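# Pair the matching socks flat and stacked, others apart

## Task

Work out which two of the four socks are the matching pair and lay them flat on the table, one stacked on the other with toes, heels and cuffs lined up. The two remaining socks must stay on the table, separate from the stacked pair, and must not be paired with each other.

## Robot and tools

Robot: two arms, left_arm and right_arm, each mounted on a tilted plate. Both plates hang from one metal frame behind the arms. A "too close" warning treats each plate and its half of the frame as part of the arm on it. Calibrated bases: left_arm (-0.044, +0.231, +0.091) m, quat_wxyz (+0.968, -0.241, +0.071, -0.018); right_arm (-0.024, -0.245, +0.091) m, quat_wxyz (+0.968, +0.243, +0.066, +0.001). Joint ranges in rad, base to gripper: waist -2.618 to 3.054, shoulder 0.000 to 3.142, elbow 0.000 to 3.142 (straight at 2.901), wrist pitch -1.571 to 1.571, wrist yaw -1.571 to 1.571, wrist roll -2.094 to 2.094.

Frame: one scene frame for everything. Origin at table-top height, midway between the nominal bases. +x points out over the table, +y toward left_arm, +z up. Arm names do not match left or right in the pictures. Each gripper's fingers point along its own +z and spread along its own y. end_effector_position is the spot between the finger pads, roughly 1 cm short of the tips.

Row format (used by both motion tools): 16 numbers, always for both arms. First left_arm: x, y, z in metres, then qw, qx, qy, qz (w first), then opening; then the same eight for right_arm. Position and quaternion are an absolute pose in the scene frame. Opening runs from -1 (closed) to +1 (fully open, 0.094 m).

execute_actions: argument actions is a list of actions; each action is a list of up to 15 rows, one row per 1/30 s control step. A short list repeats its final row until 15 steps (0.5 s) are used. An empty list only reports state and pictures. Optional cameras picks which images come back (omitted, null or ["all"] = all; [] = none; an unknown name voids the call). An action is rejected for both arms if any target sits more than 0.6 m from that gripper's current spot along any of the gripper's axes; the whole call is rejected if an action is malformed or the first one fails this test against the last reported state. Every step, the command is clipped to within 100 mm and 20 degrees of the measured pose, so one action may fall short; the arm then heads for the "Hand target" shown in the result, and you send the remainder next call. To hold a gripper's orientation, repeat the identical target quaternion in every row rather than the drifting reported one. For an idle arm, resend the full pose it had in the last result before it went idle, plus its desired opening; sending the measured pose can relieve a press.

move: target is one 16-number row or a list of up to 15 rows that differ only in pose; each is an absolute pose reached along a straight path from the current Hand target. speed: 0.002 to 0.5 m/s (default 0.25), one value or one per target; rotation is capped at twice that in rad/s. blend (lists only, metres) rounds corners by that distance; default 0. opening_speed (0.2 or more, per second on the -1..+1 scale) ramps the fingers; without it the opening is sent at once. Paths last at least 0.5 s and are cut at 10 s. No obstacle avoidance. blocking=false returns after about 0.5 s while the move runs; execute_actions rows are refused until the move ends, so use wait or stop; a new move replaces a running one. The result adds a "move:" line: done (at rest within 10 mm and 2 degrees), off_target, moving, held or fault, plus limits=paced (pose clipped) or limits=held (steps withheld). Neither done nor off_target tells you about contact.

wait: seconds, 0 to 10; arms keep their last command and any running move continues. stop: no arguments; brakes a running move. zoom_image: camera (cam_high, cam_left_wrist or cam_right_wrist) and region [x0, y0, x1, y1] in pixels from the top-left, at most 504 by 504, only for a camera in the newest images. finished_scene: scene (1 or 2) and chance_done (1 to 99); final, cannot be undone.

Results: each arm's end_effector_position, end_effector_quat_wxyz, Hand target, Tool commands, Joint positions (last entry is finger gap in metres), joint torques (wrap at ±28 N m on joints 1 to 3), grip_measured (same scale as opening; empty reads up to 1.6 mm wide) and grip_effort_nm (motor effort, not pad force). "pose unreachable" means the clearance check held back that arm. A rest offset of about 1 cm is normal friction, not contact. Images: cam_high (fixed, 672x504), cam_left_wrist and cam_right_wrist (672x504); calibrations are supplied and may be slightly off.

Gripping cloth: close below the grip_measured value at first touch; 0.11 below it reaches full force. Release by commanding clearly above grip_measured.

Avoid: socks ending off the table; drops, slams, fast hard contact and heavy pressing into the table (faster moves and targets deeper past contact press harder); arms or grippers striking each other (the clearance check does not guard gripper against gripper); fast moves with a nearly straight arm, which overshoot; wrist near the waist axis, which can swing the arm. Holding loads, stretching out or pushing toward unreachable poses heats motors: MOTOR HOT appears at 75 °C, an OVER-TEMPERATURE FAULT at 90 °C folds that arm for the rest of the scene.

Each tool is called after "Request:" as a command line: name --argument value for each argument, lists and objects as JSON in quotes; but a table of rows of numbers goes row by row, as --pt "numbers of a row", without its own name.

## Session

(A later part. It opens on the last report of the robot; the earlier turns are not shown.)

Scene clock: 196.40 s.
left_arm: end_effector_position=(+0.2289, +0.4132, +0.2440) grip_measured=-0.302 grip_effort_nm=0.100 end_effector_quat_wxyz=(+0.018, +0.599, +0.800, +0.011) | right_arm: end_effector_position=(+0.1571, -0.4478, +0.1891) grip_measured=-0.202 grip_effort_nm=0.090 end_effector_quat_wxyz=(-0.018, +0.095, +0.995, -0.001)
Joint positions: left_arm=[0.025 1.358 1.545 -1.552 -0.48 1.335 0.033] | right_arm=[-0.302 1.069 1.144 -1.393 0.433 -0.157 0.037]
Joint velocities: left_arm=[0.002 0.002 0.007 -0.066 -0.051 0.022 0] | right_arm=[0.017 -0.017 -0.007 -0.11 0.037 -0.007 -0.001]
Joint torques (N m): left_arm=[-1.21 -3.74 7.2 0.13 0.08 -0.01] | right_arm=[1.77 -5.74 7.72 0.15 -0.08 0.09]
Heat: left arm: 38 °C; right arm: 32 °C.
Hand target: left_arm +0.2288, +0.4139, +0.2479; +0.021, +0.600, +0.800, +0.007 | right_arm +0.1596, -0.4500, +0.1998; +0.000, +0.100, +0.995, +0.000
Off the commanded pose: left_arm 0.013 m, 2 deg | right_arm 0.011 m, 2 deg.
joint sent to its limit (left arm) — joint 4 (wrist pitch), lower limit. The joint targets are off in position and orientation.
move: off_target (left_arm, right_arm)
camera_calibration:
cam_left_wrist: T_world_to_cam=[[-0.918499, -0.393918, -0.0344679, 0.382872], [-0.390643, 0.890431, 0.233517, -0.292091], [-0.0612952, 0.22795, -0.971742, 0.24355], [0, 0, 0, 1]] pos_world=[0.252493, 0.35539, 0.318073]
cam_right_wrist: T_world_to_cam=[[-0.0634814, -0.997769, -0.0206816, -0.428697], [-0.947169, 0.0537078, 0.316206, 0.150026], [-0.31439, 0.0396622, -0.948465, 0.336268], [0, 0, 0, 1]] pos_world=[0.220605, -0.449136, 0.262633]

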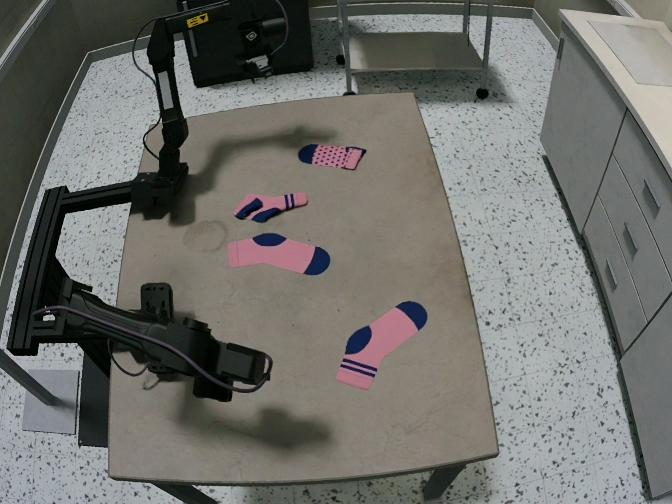

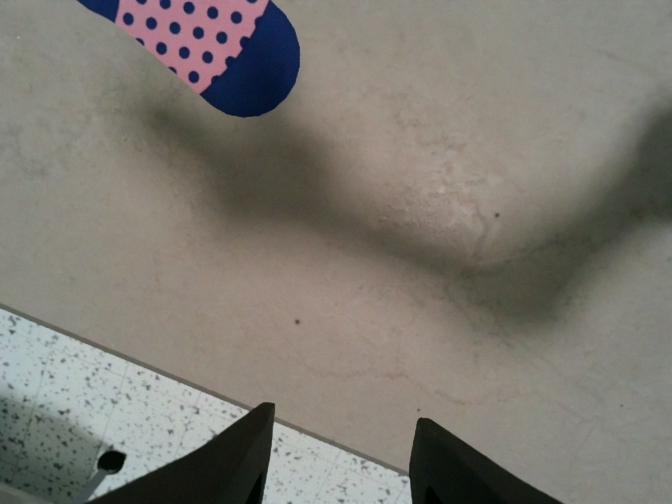

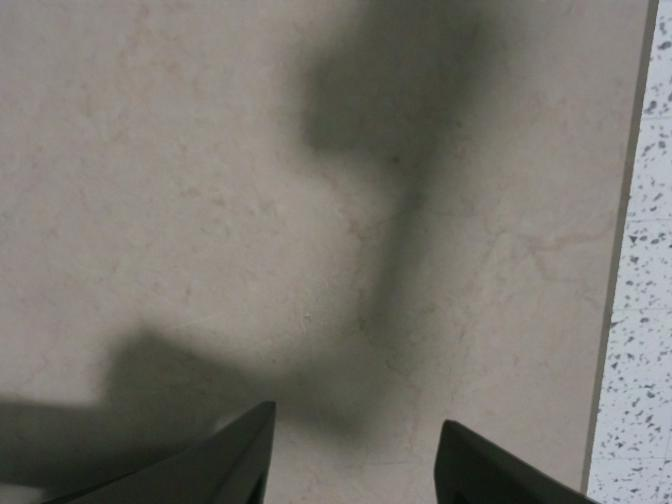

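Request:
move --pt "0.30 0.24 0.27 0 0.643 0.766 0 -0.2 0.16 -0.45 0.2 0 0.1 0.995 0 -0.2" --speed 0.2

Request:
zoom_image --camera "cam_left_wrist" --region '[150, 0, 600, 300]'

Scene clock: 203.60 s.
left_arm: end_effector_position=(+0.2951, +0.2437, +0.2620) grip_measured=-0.202 grip_effort_nm=0.105 end_effector_quat_wxyz=(+0.041, +0.643, +0.765, +0.017) | right_arm: end_effector_position=(+0.1571, -0.4478, +0.1891) grip_measured=-0.202 grip_effort_nm=0.095 end_effector_quat_wxyz=(-0.018, +0.095, +0.995, -0.001)
Joint positions: left_arm=[-0.497 1.751 1.715 -1.562 -0.514 0.88 0.037] | right_arm=[-0.302 1.069 1.144 -1.393 0.433 -0.157 0.037]
Joint velocities: left_arm=[0.007 -0.012 -0.017 0.037 0.037 -0.022 -0.001] | right_arm=[-0.012 -0.012 -0.027 -0.007 -0.022 -0.007 0.001]
Joint torques (N m): left_arm=[-4.15 -4.51 7.19 0.32 -0.03 -0.09] | right_arm=[1.77 -5.74 7.72 0.14 -0.08 0.08]
Heat: left arm: 38 °C; right arm: 32 °C.
Hand target: left_arm +0.2968, +0.2402, +0.2691; +0.051, +0.643, +0.764, +0.018 | right_arm +0.1596, -0.4500, +0.1998; +0.000, +0.100, +0.995, +0.000
Off the commanded pose: left_arm 0.010 m, 5 deg | right_arm 0.011 m, 2 deg.
joint sent to its limit (left arm) — joint 4 (wrist pitch), lower limit. The joint targets are off in orientation, not in position.
move: off_target (left_arm, right_arm)
camera_calibration:
cam_left_wrist: T_world_to_cam=[[-0.954456, -0.289805, -0.0709009, 0.372308], [-0.298259, 0.932771, 0.202434, -0.148947], [0.00746792, 0.214361, -0.976726, 0.288072], [0, 0, 0, 1]] pos_world=[0.308776, 0.185079, 0.337916]
cam_right_wrist: T_world_to_cam=[[-0.0634814, -0.997769, -0.0206816, -0.428697], [-0.947169, 0.0537078, 0.316206, 0.150026], [-0.31439, 0.0396622, -0.948465, 0.336268], [0, 0, 0, 1]] pos_world=[0.220605, -0.449136, 0.262633]

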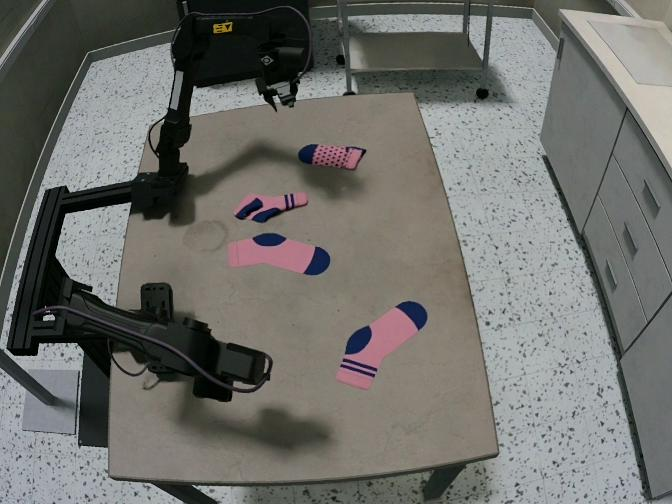

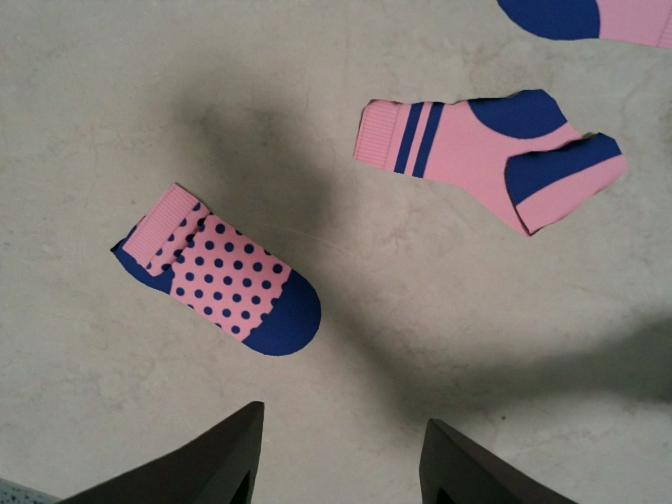

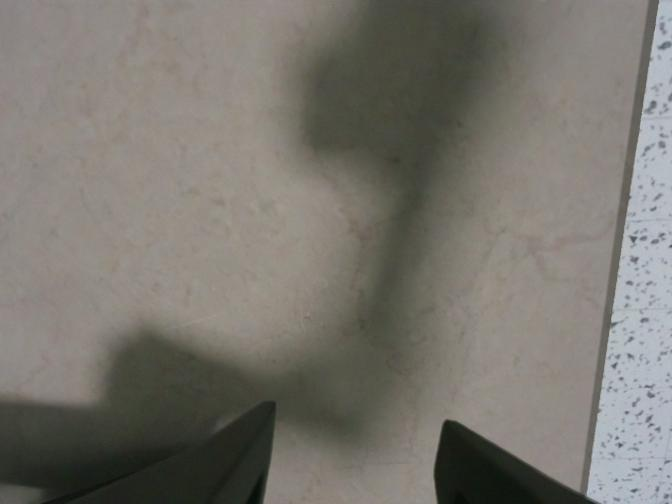

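Scaled by 1.120.

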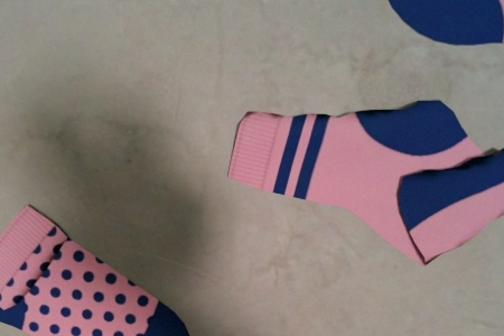

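Request:
move --pt "0.318 0.162 0.05 0 0.649 0.760 0 -0.2 0.16 -0.45 0.2 0 0.1 0.995 0 -0.2" --speed 0.15

Scene clock: 208.60 s.
left_arm: end_effector_position=(+0.3120, +0.1678, +0.0526) grip_measured=-0.202 grip_effort_nm=0.100 end_effector_quat_wxyz=(-0.004, +0.649, +0.761, +0.002) | right_arm: end_effector_position=(+0.1571, -0.4478, +0.1891) grip_measured=-0.202 grip_effort_nm=0.095 end_effector_quat_wxyz=(-0.018, +0.095, +0.995, -0.001)
Joint positions: left_arm=[-0.349 2.092 1.291 -0.824 -0.514 1.01 0.037] | right_arm=[-0.302 1.069 1.144 -1.393 0.433 -0.157 0.037]
Joint velocities: left_arm=[-0.007 0.012 0.002 0.007 0.007 -0.022 0.001] | right_arm=[0.012 -0.022 -0.002 -0.007 0.007 0.022 0]
Joint torques (N m): left_arm=[-3.81 -6.41 4.48 0.45 0.1 -0.05] | right_arm=[1.76 -5.74 7.73 0.14 -0.08 0.09]
Heat: left arm: 37 °C; right arm: 32 °C.
Hand target: left_arm +0.3134, +0.1636, +0.0500; +0.001, +0.649, +0.761, -0.001 | right_arm +0.1596, -0.4500, +0.1998; +0.000, +0.100, +0.995, +0.000
Off the commanded pose: left_arm 0.009 m, 1 deg | right_arm 0.011 m, 2 deg.
move: off_target (right_arm)
camera_calibration:
cam_left_wrist: T_world_to_cam=[[-0.961442, -0.274991, 0.00313618, 0.347456], [-0.26461, 0.928136, 0.261812, -0.0435972], [-0.0749066, 0.250887, -0.965114, 0.118637], [0, 0, 0, 1]] pos_world=[0.331409, 0.106247, 0.124823]
cam_right_wrist: T_world_to_cam=[[-0.0634814, -0.997769, -0.0206816, -0.428697], [-0.947169, 0.0537078, 0.316206, 0.150026], [-0.31439, 0.0396622, -0.948465, 0.336268], [0, 0, 0, 1]] pos_world=[0.220605, -0.449136, 0.262633]

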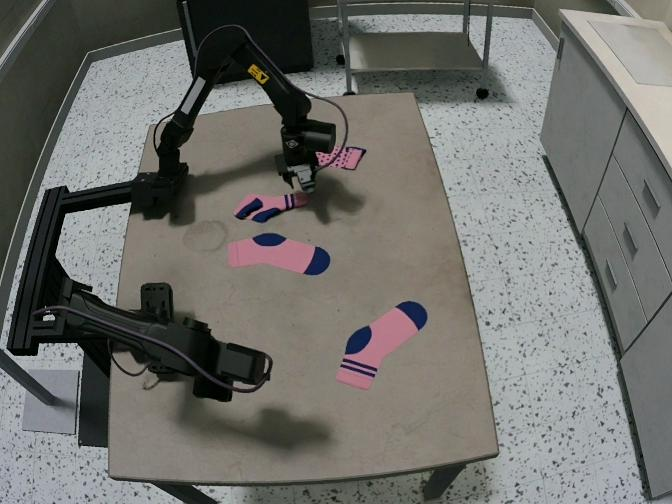

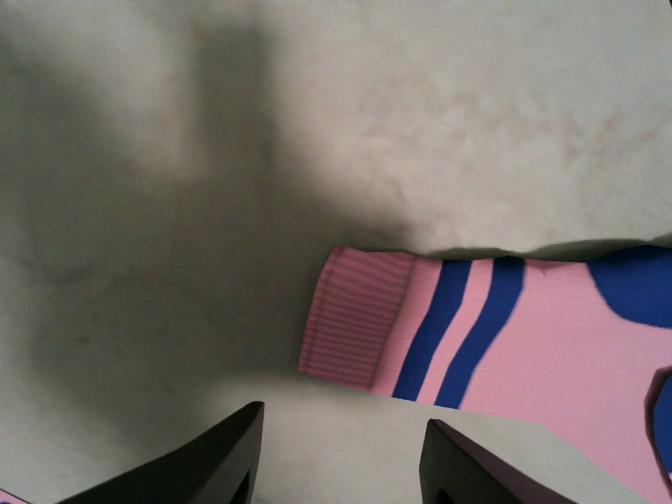

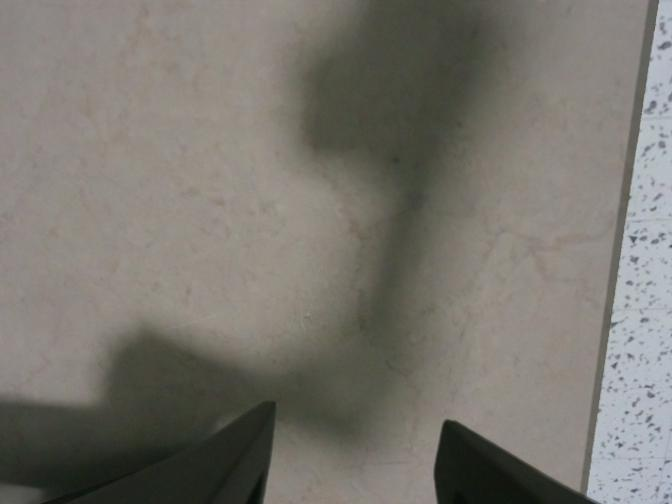

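Request:
move --pt "0.327 0.152 0.03 0 0.66 0.751 0 -0.2 0.16 -0.45 0.2 0 0.1 0.995 0 -0.2" --pt "0.327 0.152 -0.002 0 0.66 0.751 0 -0.2 0.16 -0.45 0.2 0 0.1 0.995 0 -0.2" --speed 0.06

Scene clock: 213.30 s.
left_arm: end_effector_position=(+0.3251, +0.1571, +0.0099) grip_measured=-0.202 grip_effort_nm=0.095 end_effector_quat_wxyz=(-0.005, +0.664, +0.748, +0.001) | right_arm: end_effector_position=(+0.1571, -0.4478, +0.1891) grip_measured=-0.202 grip_effort_nm=0.095 end_effector_quat_wxyz=(-0.018, +0.095, +0.995, -0.001)
Joint positions: left_arm=[-0.304 2.221 1.317 -0.698 -0.514 1.1 0.037] | right_arm=[-0.302 1.069 1.144 -1.393 0.433 -0.157 0.037]
Joint velocities: left_arm=[0.002 -0.007 -0.002 -0.022 -0.022 0.022 0] | right_arm=[0.007 0.017 -0.007 -0.007 0.007 0.007 -0.002]
Joint torques (N m): left_arm=[-3.63 -5.78 3.17 0.81 0.04 0] | right_arm=[1.76 -5.75 7.73 0.15 -0.08 0.08]
Heat: left arm: 38 °C; right arm: 32 °C.
Hand target: left_arm +0.3256, +0.1521, -0.0014; +0.000, +0.660, +0.751, -0.001 | right_arm +0.1596, -0.4500, +0.1998; +0.000, +0.100, +0.995, +0.000
Off the commanded pose: left_arm 0.013 m, 1 deg | right_arm 0.011 m, 2 deg.
move: off_target (left_arm, right_arm)
camera_calibration:
cam_left_wrist: T_world_to_cam=[[-0.971546, -0.23677, 0.00623873, 0.354459], [-0.226959, 0.938177, 0.261367, -0.0328413], [-0.0677368, 0.252514, -0.965219, 0.0785637], [0, 0, 0, 1]] pos_world=[0.342242, 0.0948978, 0.0822035]
cam_right_wrist: T_world_to_cam=[[-0.0634814, -0.997769, -0.0206816, -0.428697], [-0.947169, 0.0537078, 0.316206, 0.150026], [-0.31439, 0.0396622, -0.948465, 0.336268], [0, 0, 0, 1]] pos_world=[0.220605, -0.449136, 0.262633]

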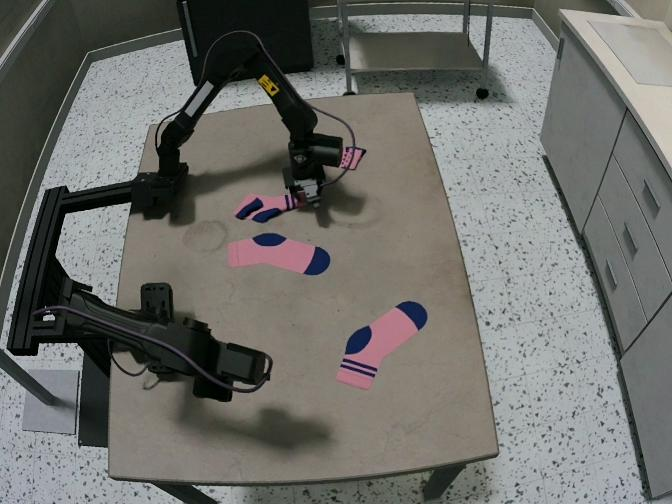

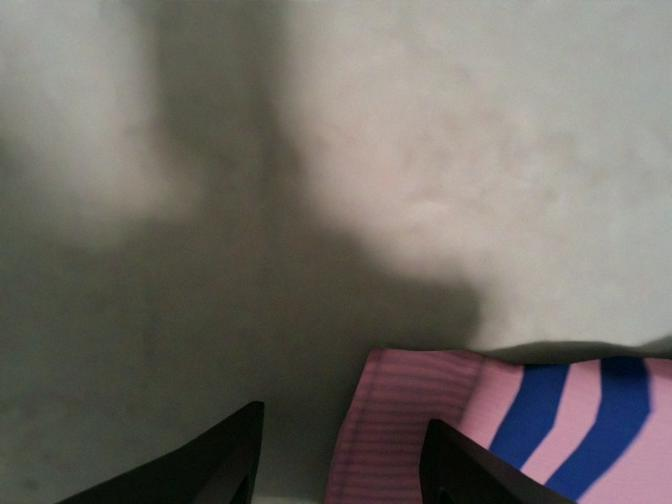

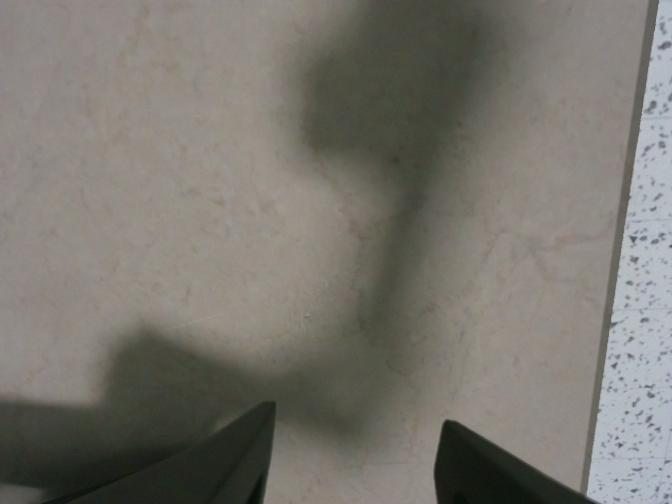

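Centred on the hem; closing and lifting.

Request:
move --pt "0.327 0.152 -0.002 0 0.66 0.751 0 -1 0.16 -0.45 0.2 0 0.1 0.995 0 -0.2" --speed 0.06 --opening_speed 0.6

Request:
move --pt "0.31 0.155 0.1 0 0.66 0.751 0 -1 0.16 -0.45 0.2 0 0.1 0.995 0 -0.2" --speed 0.1

Scene clock: 217.53 s.
left_arm: end_effector_position=(+0.3245, +0.1554, +0.0099) grip_measured=-0.988 grip_effort_nm=-0.676 end_effector_quat_wxyz=(-0.003, +0.664, +0.748, -0.004) | right_arm: end_effector_position=(+0.1571, -0.4478, +0.1891) grip_measured=-0.202 grip_effort_nm=0.090 end_effector_quat_wxyz=(-0.018, +0.095, +0.995, -0.001)
Joint positions: left_arm=[-0.304 2.221 1.317 -0.698 -0.503 1.101 0.001] | right_arm=[-0.302 1.069 1.144 -1.393 0.433 -0.157 0.037]
Joint velocities: left_arm=[0.007 -0.002 -0.002 -0.022 0.037 -0.007 0] | right_arm=[-0.007 -0.007 -0.017 -0.037 -0.066 -0.051 0]
Joint torques (N m): left_arm=[-3.6 -5.89 3.52 0.81 -0.01 0.01] | right_arm=[1.77 -5.75 7.73 0.15 -0.08 0.08]
Heat: left arm: 38 °C; right arm: 32 °C.
Hand target: left_arm +0.3263, +0.1523, -0.0015; +0.000, +0.660, +0.751, +0.000 | right_arm +0.1596, -0.4500, +0.1998; +0.000, +0.100, +0.995, +0.000
Off the commanded pose: left_arm 0.013 m, 1 deg | right_arm 0.011 m, 2 deg.
move: off_target (left_arm, right_arm)
camera_calibration:
cam_left_wrist: T_world_to_cam=[[-0.971673, -0.236026, 0.0119725, 0.353306], [-0.225413, 0.940819, 0.253078, -0.0321973], [-0.0709969, 0.24321, -0.967372, 0.0814801], [0, 0, 0, 1]] pos_world=[0.341825, 0.0938645, 0.0827401]
cam_right_wrist: T_world_to_cam=[[-0.0634814, -0.997769, -0.0206816, -0.428697], [-0.947169, 0.0537078, 0.316206, 0.150026], [-0.31439, 0.0396622, -0.948465, 0.336268], [0, 0, 0, 1]] pos_world=[0.220605, -0.449136, 0.262633]

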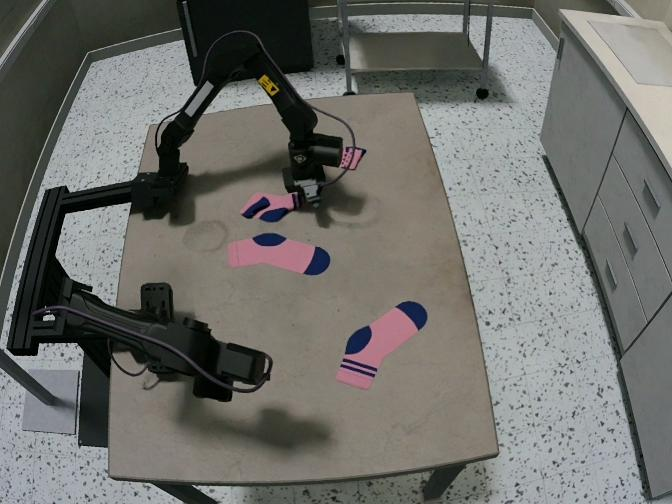

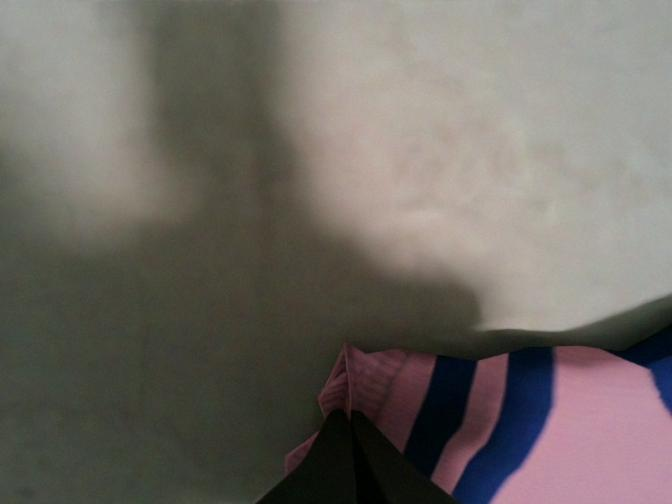

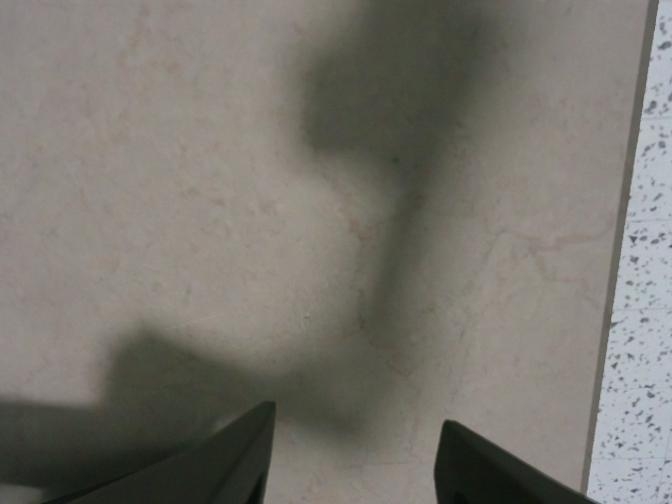

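Scene clock: 219.33 s.
left_arm: end_effector_position=(+0.3042, +0.1585, +0.0801) grip_measured=-0.988 grip_effort_nm=-0.662 end_effector_quat_wxyz=(-0.024, +0.661, +0.750, -0.004) | right_arm: end_effector_position=(+0.1571, -0.4478, +0.1891) grip_measured=-0.202 grip_effort_nm=0.100 end_effector_quat_wxyz=(-0.018, +0.095, +0.995, -0.001)
Joint positions: left_arm=[-0.413 2.095 1.376 -0.988 -0.506 0.948 0.001] | right_arm=[-0.302 1.069 1.144 -1.393 0.433 -0.157 0.037]
Joint velocities: left_arm=[-0.027 -0.007 -0.002 -0.037 -0.022 -0.051 0.001] | right_arm=[-0.017 -0.007 0.002 -0.007 -0.022 -0.022 -0.001]
Joint torques (N m): left_arm=[-5.5 -9.8 6.68 0.01 0.03 -0.1] | right_arm=[1.77 -5.74 7.73 0.15 -0.08 0.09]
Heat: left arm: 38 °C; right arm: 32 °C.
Hand target: left_arm +0.3110, +0.1554, +0.0991; -0.001, +0.660, +0.751, +0.001 | right_arm +0.1596, -0.4500, +0.1998; +0.000, +0.100, +0.995, +0.000
Off the commanded pose: left_arm 0.021 m, 3 deg | right_arm 0.011 m, 2 deg.
move: off_target (left_arm, right_arm)
camera_calibration:
cam_left_wrist: T_world_to_cam=[[-0.969321, -0.243185, 0.0357344, 0.33206], [-0.223343, 0.932121, 0.285076, -0.0592266], [-0.102635, 0.26835, -0.957838, 0.152032], [0, 0, 0, 1]] pos_world=[0.324249, 0.0951607, 0.15064]
cam_right_wrist: T_world_to_cam=[[-0.0634814, -0.997769, -0.0206816, -0.428697], [-0.947169, 0.0537078, 0.316206, 0.150026], [-0.31439, 0.0396622, -0.948465, 0.336268], [0, 0, 0, 1]] pos_world=[0.220605, -0.449136, 0.262633]

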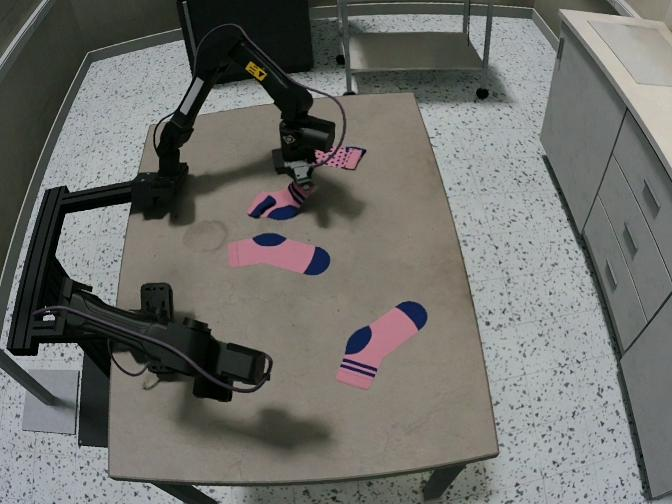

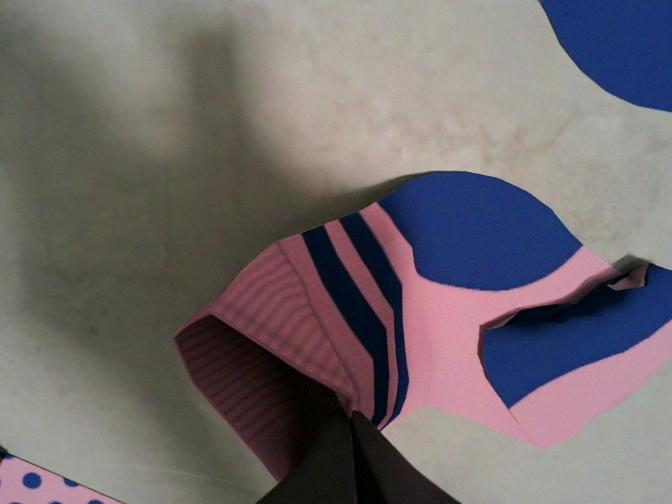

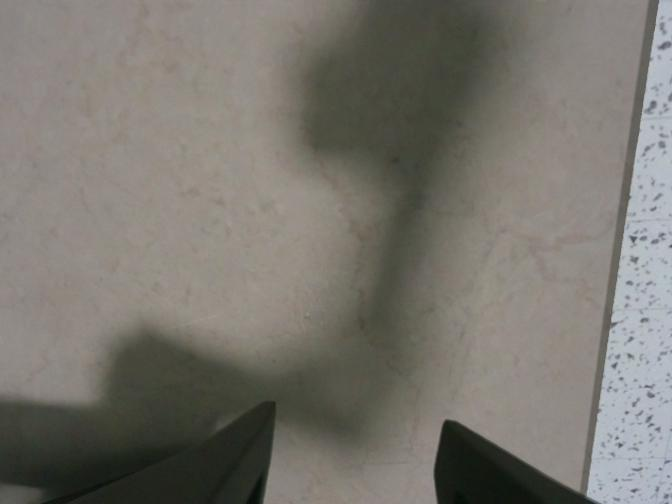

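Request:
move --pt "0.25 0.16 0.2 0 0.66 0.751 0 -1 0.16 -0.45 0.2 0 0.1 0.995 0 -0.2" --pt "0.17 0.15 0.32 0 0.7 0.714 0 -1 0.16 -0.45 0.2 0 0.1 0.995 0 -0.2" --speed 0.15 --blend 0.03

Request:
move --pt "0.155 0.145 0.24 0 0.754 0.656 0 -1 0.16 -0.45 0.2 0 0.1 0.995 0 -0.2" --pt "0.24 0.13 0.21 0 0.754 0.656 0 -1 0.16 -0.45 0.2 0 0.1 0.995 0 -0.2" --pt "0.33 0.115 0.14 0 0.754 0.656 0 -1 0.16 -0.45 0.2 0 0.1 0.995 0 -0.2" --pt "0.38 0.105 0.06 0 0.754 0.656 0 -1 0.16 -0.45 0.2 0 0.1 0.995 0 -0.2" --pt "0.39 0.103 0.008 0 0.754 0.656 0 -1 0.16 -0.45 0.2 0 0.1 0.995 0 -0.2" --speed 0.12 --blend 0.02

Scene clock: 228.17 s.
left_arm: end_effector_position=(+0.1775, +0.1500, +0.3159) grip_measured=-0.988 grip_effort_nm=-0.667 end_effector_quat_wxyz=(+0.137, +0.693, +0.707, -0.018) | right_arm: end_effector_position=(+0.1571, -0.4478, +0.1891) grip_measured=-0.202 grip_effort_nm=0.090 end_effector_quat_wxyz=(-0.018, +0.095, +0.995, -0.001)
Joint positions: left_arm=[-1.009 1.573 1.498 -1.56 -0.409 0.55 0.001] | right_arm=[-0.302 1.069 1.144 -1.393 0.433 -0.157 0.037]
Joint velocities: left_arm=[0.002 0.022 0.007 -0.022 0.022 -0.022 0] | right_arm=[-0.027 -0.012 -0.002 0.007 -0.081 -0.022 0.001]
Joint torques (N m): left_arm=[-2.56 -2.37 5.49 0.66 0.12 -0.09] | right_arm=[1.77 -5.75 7.73 0.15 -0.08 0.08]
Heat: left arm: 38 °C; right arm: 32 °C.
Hand target: left_arm +0.1735, +0.1502, +0.3193; +0.140, +0.695, +0.705, -0.023 | right_arm +0.1596, -0.4500, +0.1998; +0.000, +0.100, +0.995, +0.000
Off the commanded pose: left_arm 0.009 m, 16 deg | right_arm 0.011 m, 2 deg.
joint sent to its limit (left arm) — joint 4 (wrist pitch), lower limit. The joint targets are off in position and orientation.
move: off_target (left_arm, right_arm)
camera_calibration:
cam_left_wrist: T_world_to_cam=[[-0.978886, -0.153455, -0.135035, 0.240934], [-0.156771, 0.987533, 0.0142114, -0.081487], [0.131171, 0.035081, -0.990739, 0.371114], [0, 0, 0, 1]] pos_world=[0.174393, 0.104425, 0.40137]
cam_right_wrist: T_world_to_cam=[[-0.0634814, -0.997769, -0.0206816, -0.428697], [-0.947169, 0.0537078, 0.316206, 0.150026], [-0.31439, 0.0396622, -0.948465, 0.336268], [0, 0, 0, 1]] pos_world=[0.220605, -0.449136, 0.262633]

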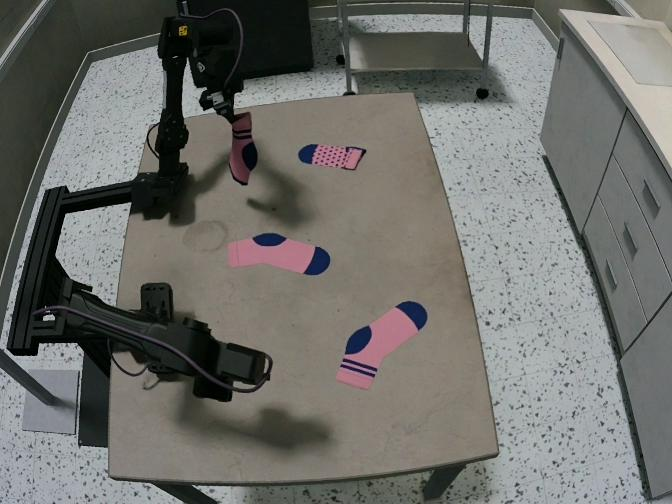

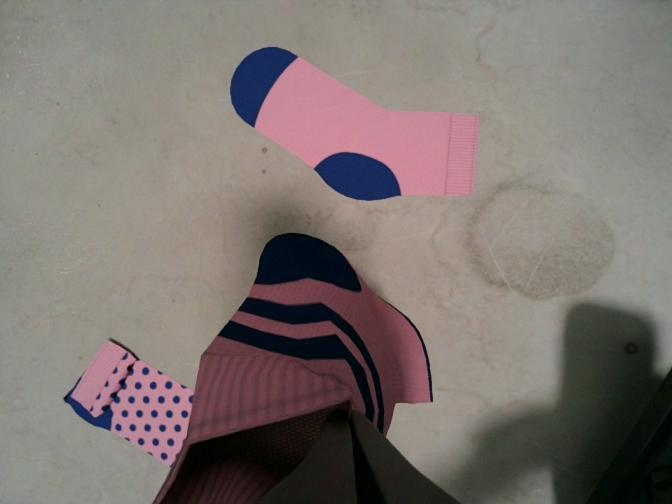

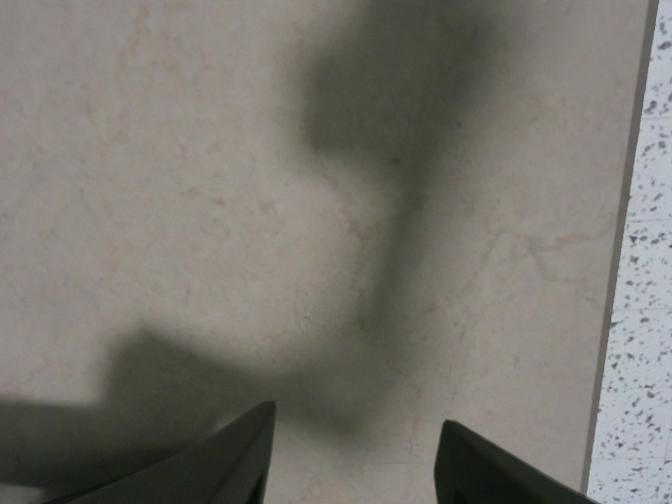

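Scene clock: 233.07 s.
left_arm: end_effector_position=(+0.3769, +0.1084, +0.0118) grip_measured=-0.988 grip_effort_nm=-0.672 end_effector_quat_wxyz=(-0.008, +0.757, +0.653, -0.013) | right_arm: end_effector_position=(+0.1571, -0.4478, +0.1891) grip_measured=-0.202 grip_effort_nm=0.095 end_effector_quat_wxyz=(-0.018, +0.095, +0.995, -0.001)
Joint positions: left_arm=[-0.354 2.48 1.747 -0.916 -0.489 1.3 0.001] | right_arm=[-0.302 1.069 1.144 -1.393 0.433 -0.157 0.037]
Joint velocities: left_arm=[0.012 -0.002 0.002 0.007 -0.022 -0.037 -0.001] | right_arm=[-0.027 -0.012 0.012 0.037 0.007 -0.051 0.001]
Joint torques (N m): left_arm=[-4.82 -8.02 6.12 0.58 0.01 0] | right_arm=[1.77 -5.75 7.73 0.15 -0.08 0.08]
Heat: left arm: 38 °C; right arm: 33 °C.
Hand target: left_arm +0.3853, +0.1019, +0.0074; +0.005, +0.754, +0.656, -0.007 | right_arm +0.1596, -0.4500, +0.1998; +0.000, +0.100, +0.995, +0.000
Off the commanded pose: left_arm 0.015 m, 2 deg | right_arm 0.011 m, 2 deg.
move: off_target (left_arm, right_arm)
camera_calibration:
cam_left_wrist: T_world_to_cam=[[-0.999102, 0.0275367, 0.0321896, 0.374739], [0.0346246, 0.968637, 0.246057, -0.0776122], [-0.0244045, 0.246951, -0.968721, 0.0805004], [0, 0, 0, 1]] pos_world=[0.379054, 0.0449793, 0.0850168]
cam_right_wrist: T_world_to_cam=[[-0.0634814, -0.997769, -0.0206816, -0.428697], [-0.947169, 0.0537078, 0.316206, 0.150026], [-0.31439, 0.0396622, -0.948465, 0.336268], [0, 0, 0, 1]] pos_world=[0.220605, -0.449136, 0.262633]

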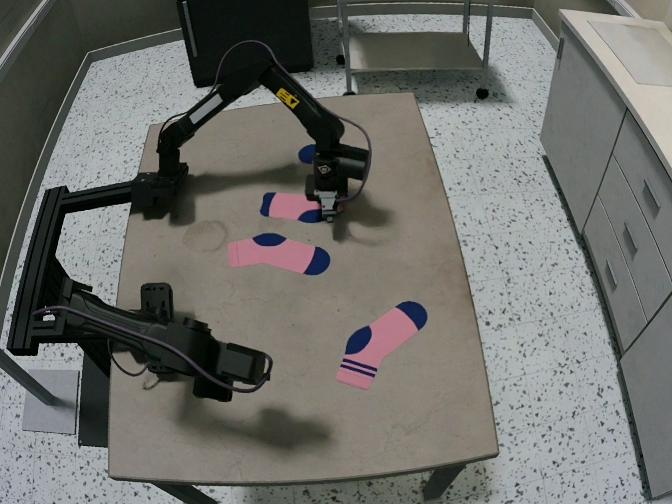

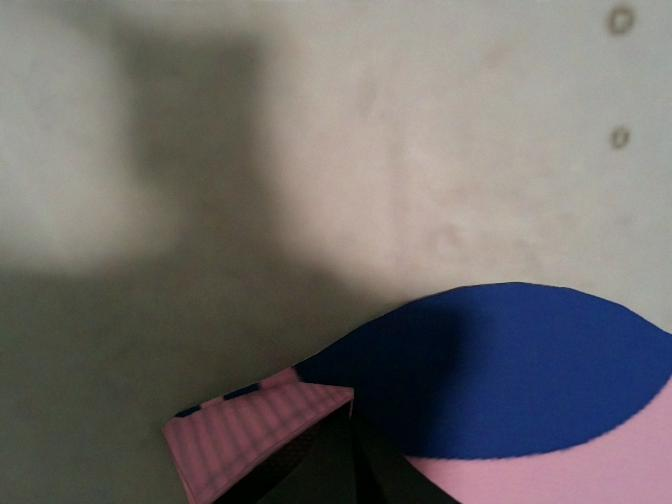

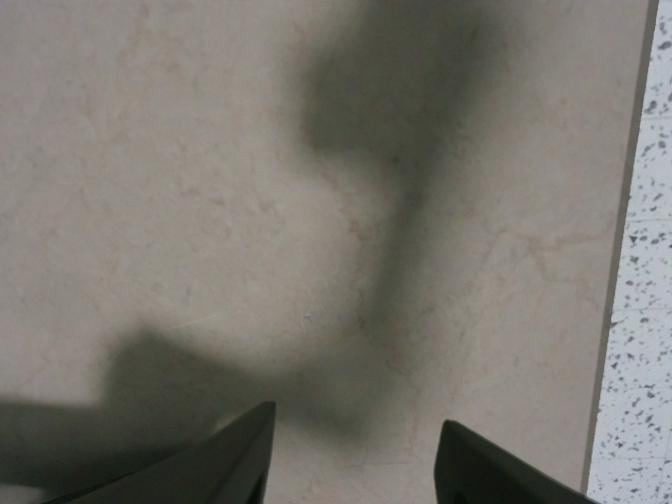

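Request:
move --pt "0.40 0.10 0.06 0 0.754 0.656 0 -1 0.16 -0.45 0.2 0 0.1 0.995 0 -0.2" --pt "0.445 0.095 0.05 0 0.754 0.656 0 -1 0.16 -0.45 0.2 0 0.1 0.995 0 -0.2" --pt "0.455 0.095 0.01 0 0.754 0.656 0 -1 0.16 -0.45 0.2 0 0.1 0.995 0 -0.2" --speed 0.1

Request:
zoom_image --camera "cam_high" --region '[220, 170, 400, 280]'

Scene clock: 239.70 s.
left_arm: end_effector_position=(+0.4547, +0.0993, +0.0125) grip_measured=-0.988 grip_effort_nm=-0.667 end_effector_quat_wxyz=(-0.001, +0.752, +0.660, -0.001) | right_arm: end_effector_position=(+0.1571, -0.4478, +0.1891) grip_measured=-0.202 grip_effort_nm=0.095 end_effector_quat_wxyz=(-0.018, +0.095, +0.995, -0.001)
Joint positions: left_arm=[-0.322 2.81 2.426 -1.221 -0.507 1.332 0.001] | right_arm=[-0.302 1.069 1.144 -1.393 0.433 -0.157 0.037]
Joint velocities: left_arm=[0.002 0.002 -0.007 -0.007 0.022 -0.022 -0.001] | right_arm=[0.002 -0.022 -0.022 0.007 -0.051 0.051 -0.001]
Joint torques (N m): left_arm=[-5.71 -9.59 7.24 0.3 -0.04 0.02] | right_arm=[1.77 -5.74 7.72 0.15 -0.08 0.08]
Heat: left arm: 38 °C; right arm: 33 °C.
Hand target: left_arm +0.4558, +0.0936, +0.0090; +0.001, +0.754, +0.656, +0.000 | right_arm +0.1596, -0.4500, +0.1998; +0.000, +0.100, +0.995, +0.000
Off the commanded pose: left_arm 0.005 m, 1 deg | right_arm 0.011 m, 2 deg.
move: off_target (right_arm)
camera_calibration:
cam_left_wrist: T_world_to_cam=[[-0.99993, 0.0106155, 0.00516404, 0.455048], [0.0115756, 0.967521, 0.252526, -0.0611877], [-0.00231562, 0.252569, -0.967576, 0.0747017], [0, 0, 0, 1]] pos_world=[0.455898, 0.0355025, 0.0853812]
cam_right_wrist: T_world_to_cam=[[-0.0634814, -0.997769, -0.0206816, -0.428697], [-0.947169, 0.0537078, 0.316206, 0.150026], [-0.31439, 0.0396622, -0.948465, 0.336268], [0, 0, 0, 1]] pos_world=[0.220605, -0.449136, 0.262633]

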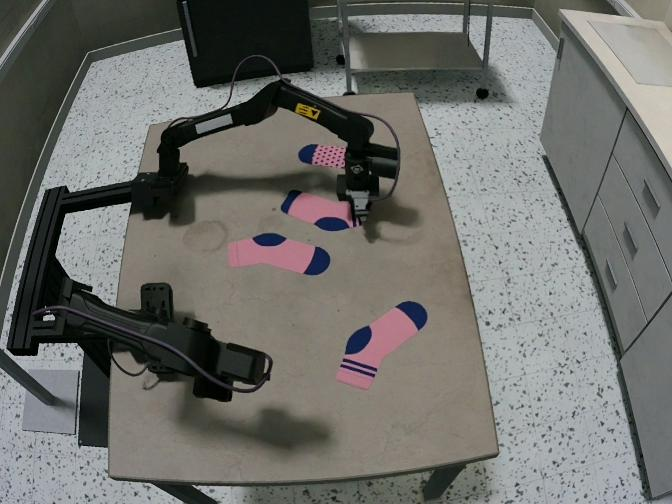

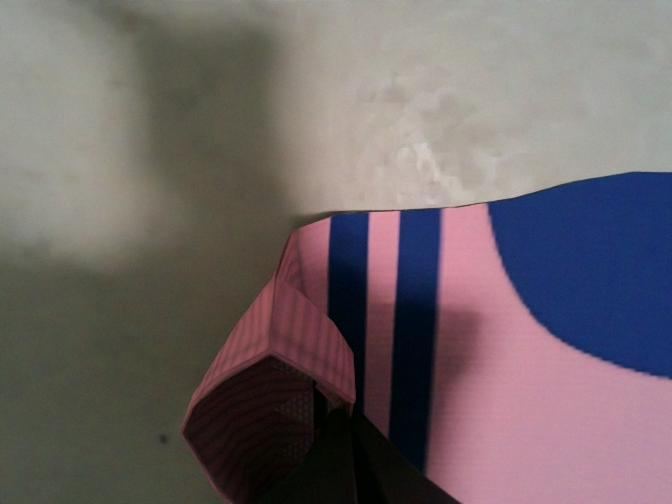

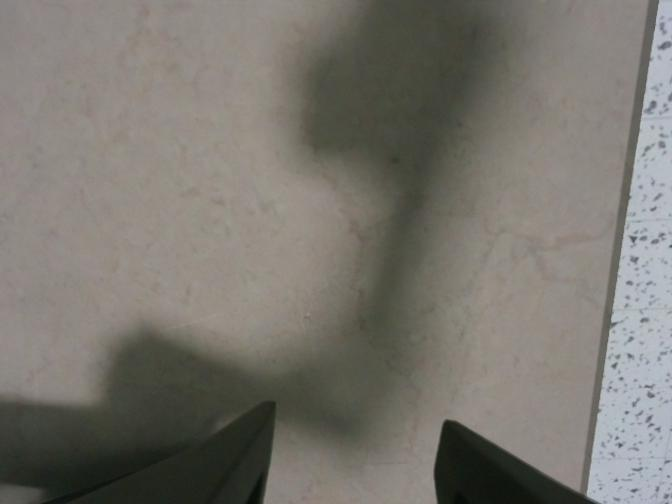

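Scaled by 2.800.

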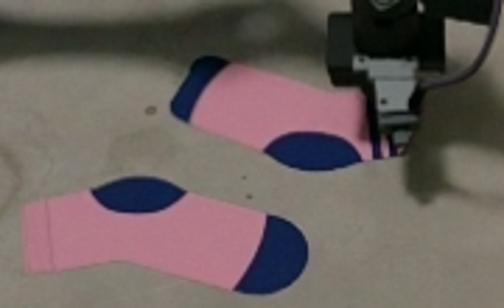

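Request:
move --pt "0.40 0.11 0.15 0 0.754 0.656 0 -1 0.16 -0.45 0.2 0 0.1 0.995 0 -0.2" --pt "0.30 0.14 0.28 0 0.72 0.694 0 -1 0.16 -0.45 0.2 0 0.1 0.995 0 -0.2" --pt "0.20 0.16 0.32 0 0.72 0.694 0 -1 0.16 -0.45 0.2 0 0.1 0.995 0 -0.2" --speed 0.15 --blend 0.03

Request:
move --pt "0.17 0.155 0.275 0 0.72 0.694 0 -1 0.16 -0.45 0.2 0 0.1 0.995 0 -0.2" --speed 0.1

Request:
zoom_image --camera "cam_high" --region '[150, 80, 350, 230]'

Scene clock: 249.07 s.
left_arm: end_effector_position=(+0.2083, +0.1632, +0.3188) grip_measured=-0.988 grip_effort_nm=-0.672 end_effector_quat_wxyz=(+0.137, +0.713, +0.687, +0.002) | right_arm: end_effector_position=(+0.1571, -0.4478, +0.1891) grip_measured=-0.202 grip_effort_nm=0.095 end_effector_quat_wxyz=(-0.018, +0.095, +0.995, -0.001)
Joint positions: left_arm=[-0.917 1.605 1.574 -1.568 -0.445 0.71 0.001] | right_arm=[-0.302 1.069 1.144 -1.393 0.433 -0.157 0.037]
Joint velocities: left_arm=[-0.012 0.022 -0.027 0.022 -0.007 -0.007 -0.001] | right_arm=[0.012 0.012 -0.002 0.007 0.007 -0.066 0]
Joint torques (N m): left_arm=[-3.04 -2.85 4.41 0.75 0.07 -0.09] | right_arm=[1.77 -5.74 7.73 0.15 -0.08 0.08]
Heat: left arm: 39 °C; right arm: 33 °C.
Hand target: left_arm +0.2037, +0.1619, +0.3210; +0.141, +0.715, +0.685, -0.003 | right_arm +0.1596, -0.4500, +0.1998; +0.000, +0.100, +0.995, +0.000
Off the commanded pose: left_arm 0.009 m, 16 deg | right_arm 0.011 m, 2 deg.
joint sent to its limit (left arm) — joint 4 (wrist pitch), lower limit. The joint targets are off in position and orientation.
move: off_target (left_arm, right_arm)
camera_calibration:
cam_left_wrist: T_world_to_cam=[[-0.979898, -0.0991898, -0.173095, 0.27696], [-0.107869, 0.993301, 0.0414528, -0.109495], [0.167824, 0.0592911, -0.984032, 0.355689], [0, 0, 0, 1]] pos_world=[0.199888, 0.115144, 0.402489]
cam_right_wrist: T_world_to_cam=[[-0.0634814, -0.997769, -0.0206816, -0.428697], [-0.947169, 0.0537078, 0.316206, 0.150026], [-0.31439, 0.0396622, -0.948465, 0.336268], [0, 0, 0, 1]] pos_world=[0.220605, -0.449136, 0.262633]

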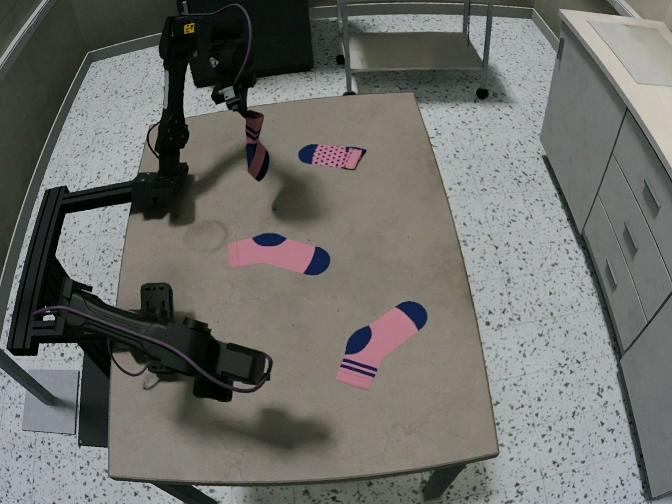

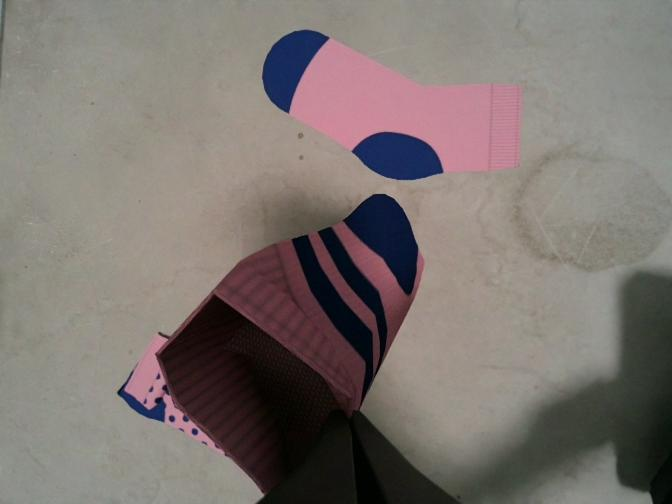

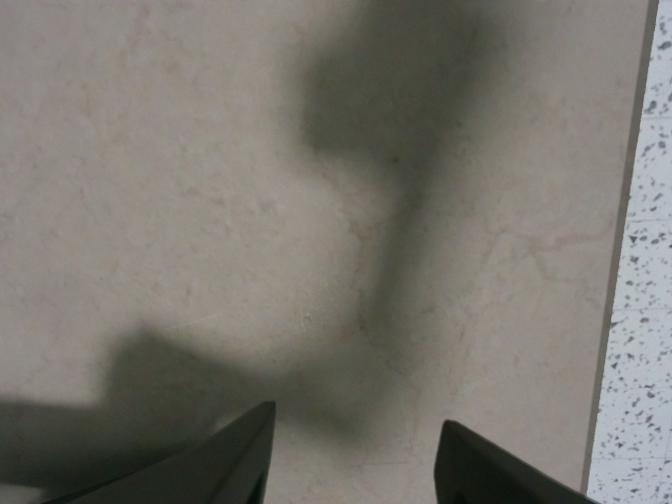

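Scene clock: 250.97 s.
left_arm: end_effector_position=(+0.1745, +0.1604, +0.2743) grip_measured=-0.988 grip_effort_nm=-0.667 end_effector_quat_wxyz=(+0.053, +0.713, +0.699, -0.006) | right_arm: end_effector_position=(+0.1571, -0.4478, +0.1891) grip_measured=-0.202 grip_effort_nm=0.095 end_effector_quat_wxyz=(-0.018, +0.095, +0.995, -0.001)
Joint positions: left_arm=[-0.935 1.628 1.408 -1.568 -0.404 0.598 0.001] | right_arm=[-0.302 1.069 1.144 -1.393 0.433 -0.157 0.037]
Joint velocities: left_arm=[-0.012 0.007 -0.012 -0.007 0.081 0.007 0] | right_arm=[0.007 -0.012 -0.017 -0.007 -0.051 -0.051 0]
Joint torques (N m): left_arm=[-3.44 -2.25 4.89 0.44 0.1 -0.01] | right_arm=[1.77 -5.75 7.72 0.14 -0.08 0.09]
Heat: left arm: 39 °C; right arm: 33 °C.
Hand target: left_arm +0.1695, +0.1566, +0.2746; +0.052, +0.719, +0.694, -0.008 | right_arm +0.1596, -0.4500, +0.1998; +0.000, +0.100, +0.995, +0.000
Off the commanded pose: left_arm 0.007 m, 6 deg | right_arm 0.011 m, 2 deg.
joint sent to its limit (left arm) — joint 4 (wrist pitch), lower limit. The joint targets are off in orientation, not in position.
move: off_target (left_arm, right_arm)
camera_calibration:
cam_left_wrist: T_world_to_cam=[[-0.993317, -0.101138, -0.0556185, 0.206343], [-0.108994, 0.98048, 0.163646, -0.139794], [0.037982, 0.168614, -0.98495, 0.323116], [0, 0, 0, 1]] pos_world=[0.177455, 0.103453, 0.352606]
cam_right_wrist: T_world_to_cam=[[-0.0634814, -0.997769, -0.0206816, -0.428697], [-0.947169, 0.0537078, 0.316206, 0.150026], [-0.31439, 0.0396622, -0.948465, 0.336268], [0, 0, 0, 1]] pos_world=[0.220605, -0.449136, 0.262633]

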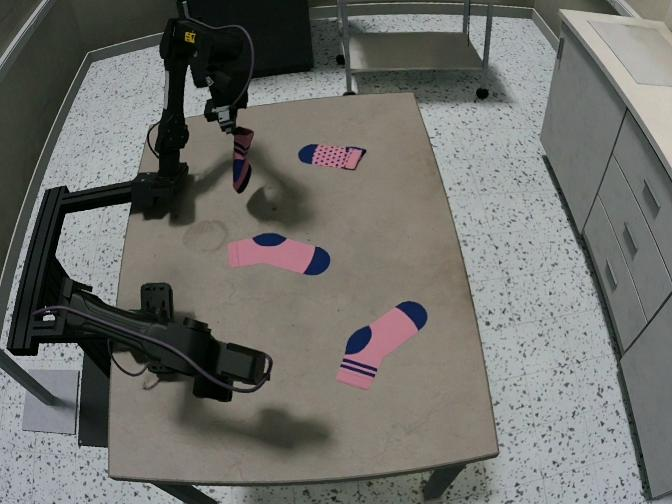

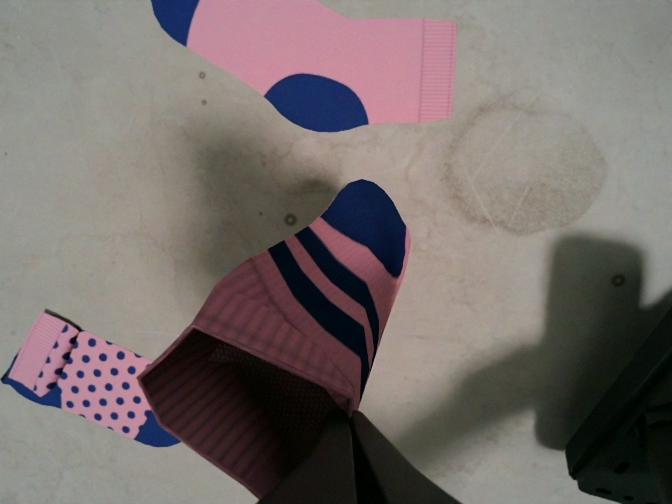

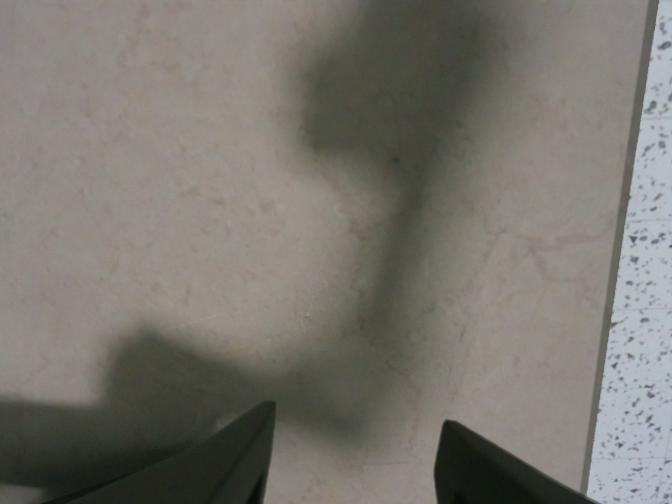

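Scaled by 2.520.

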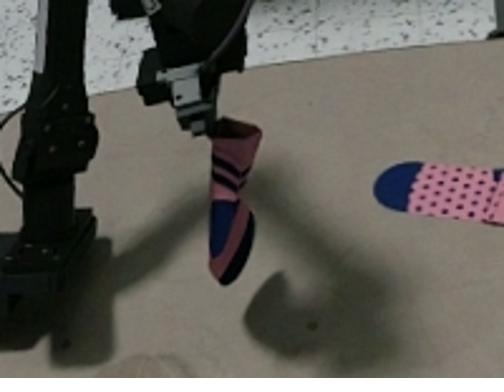

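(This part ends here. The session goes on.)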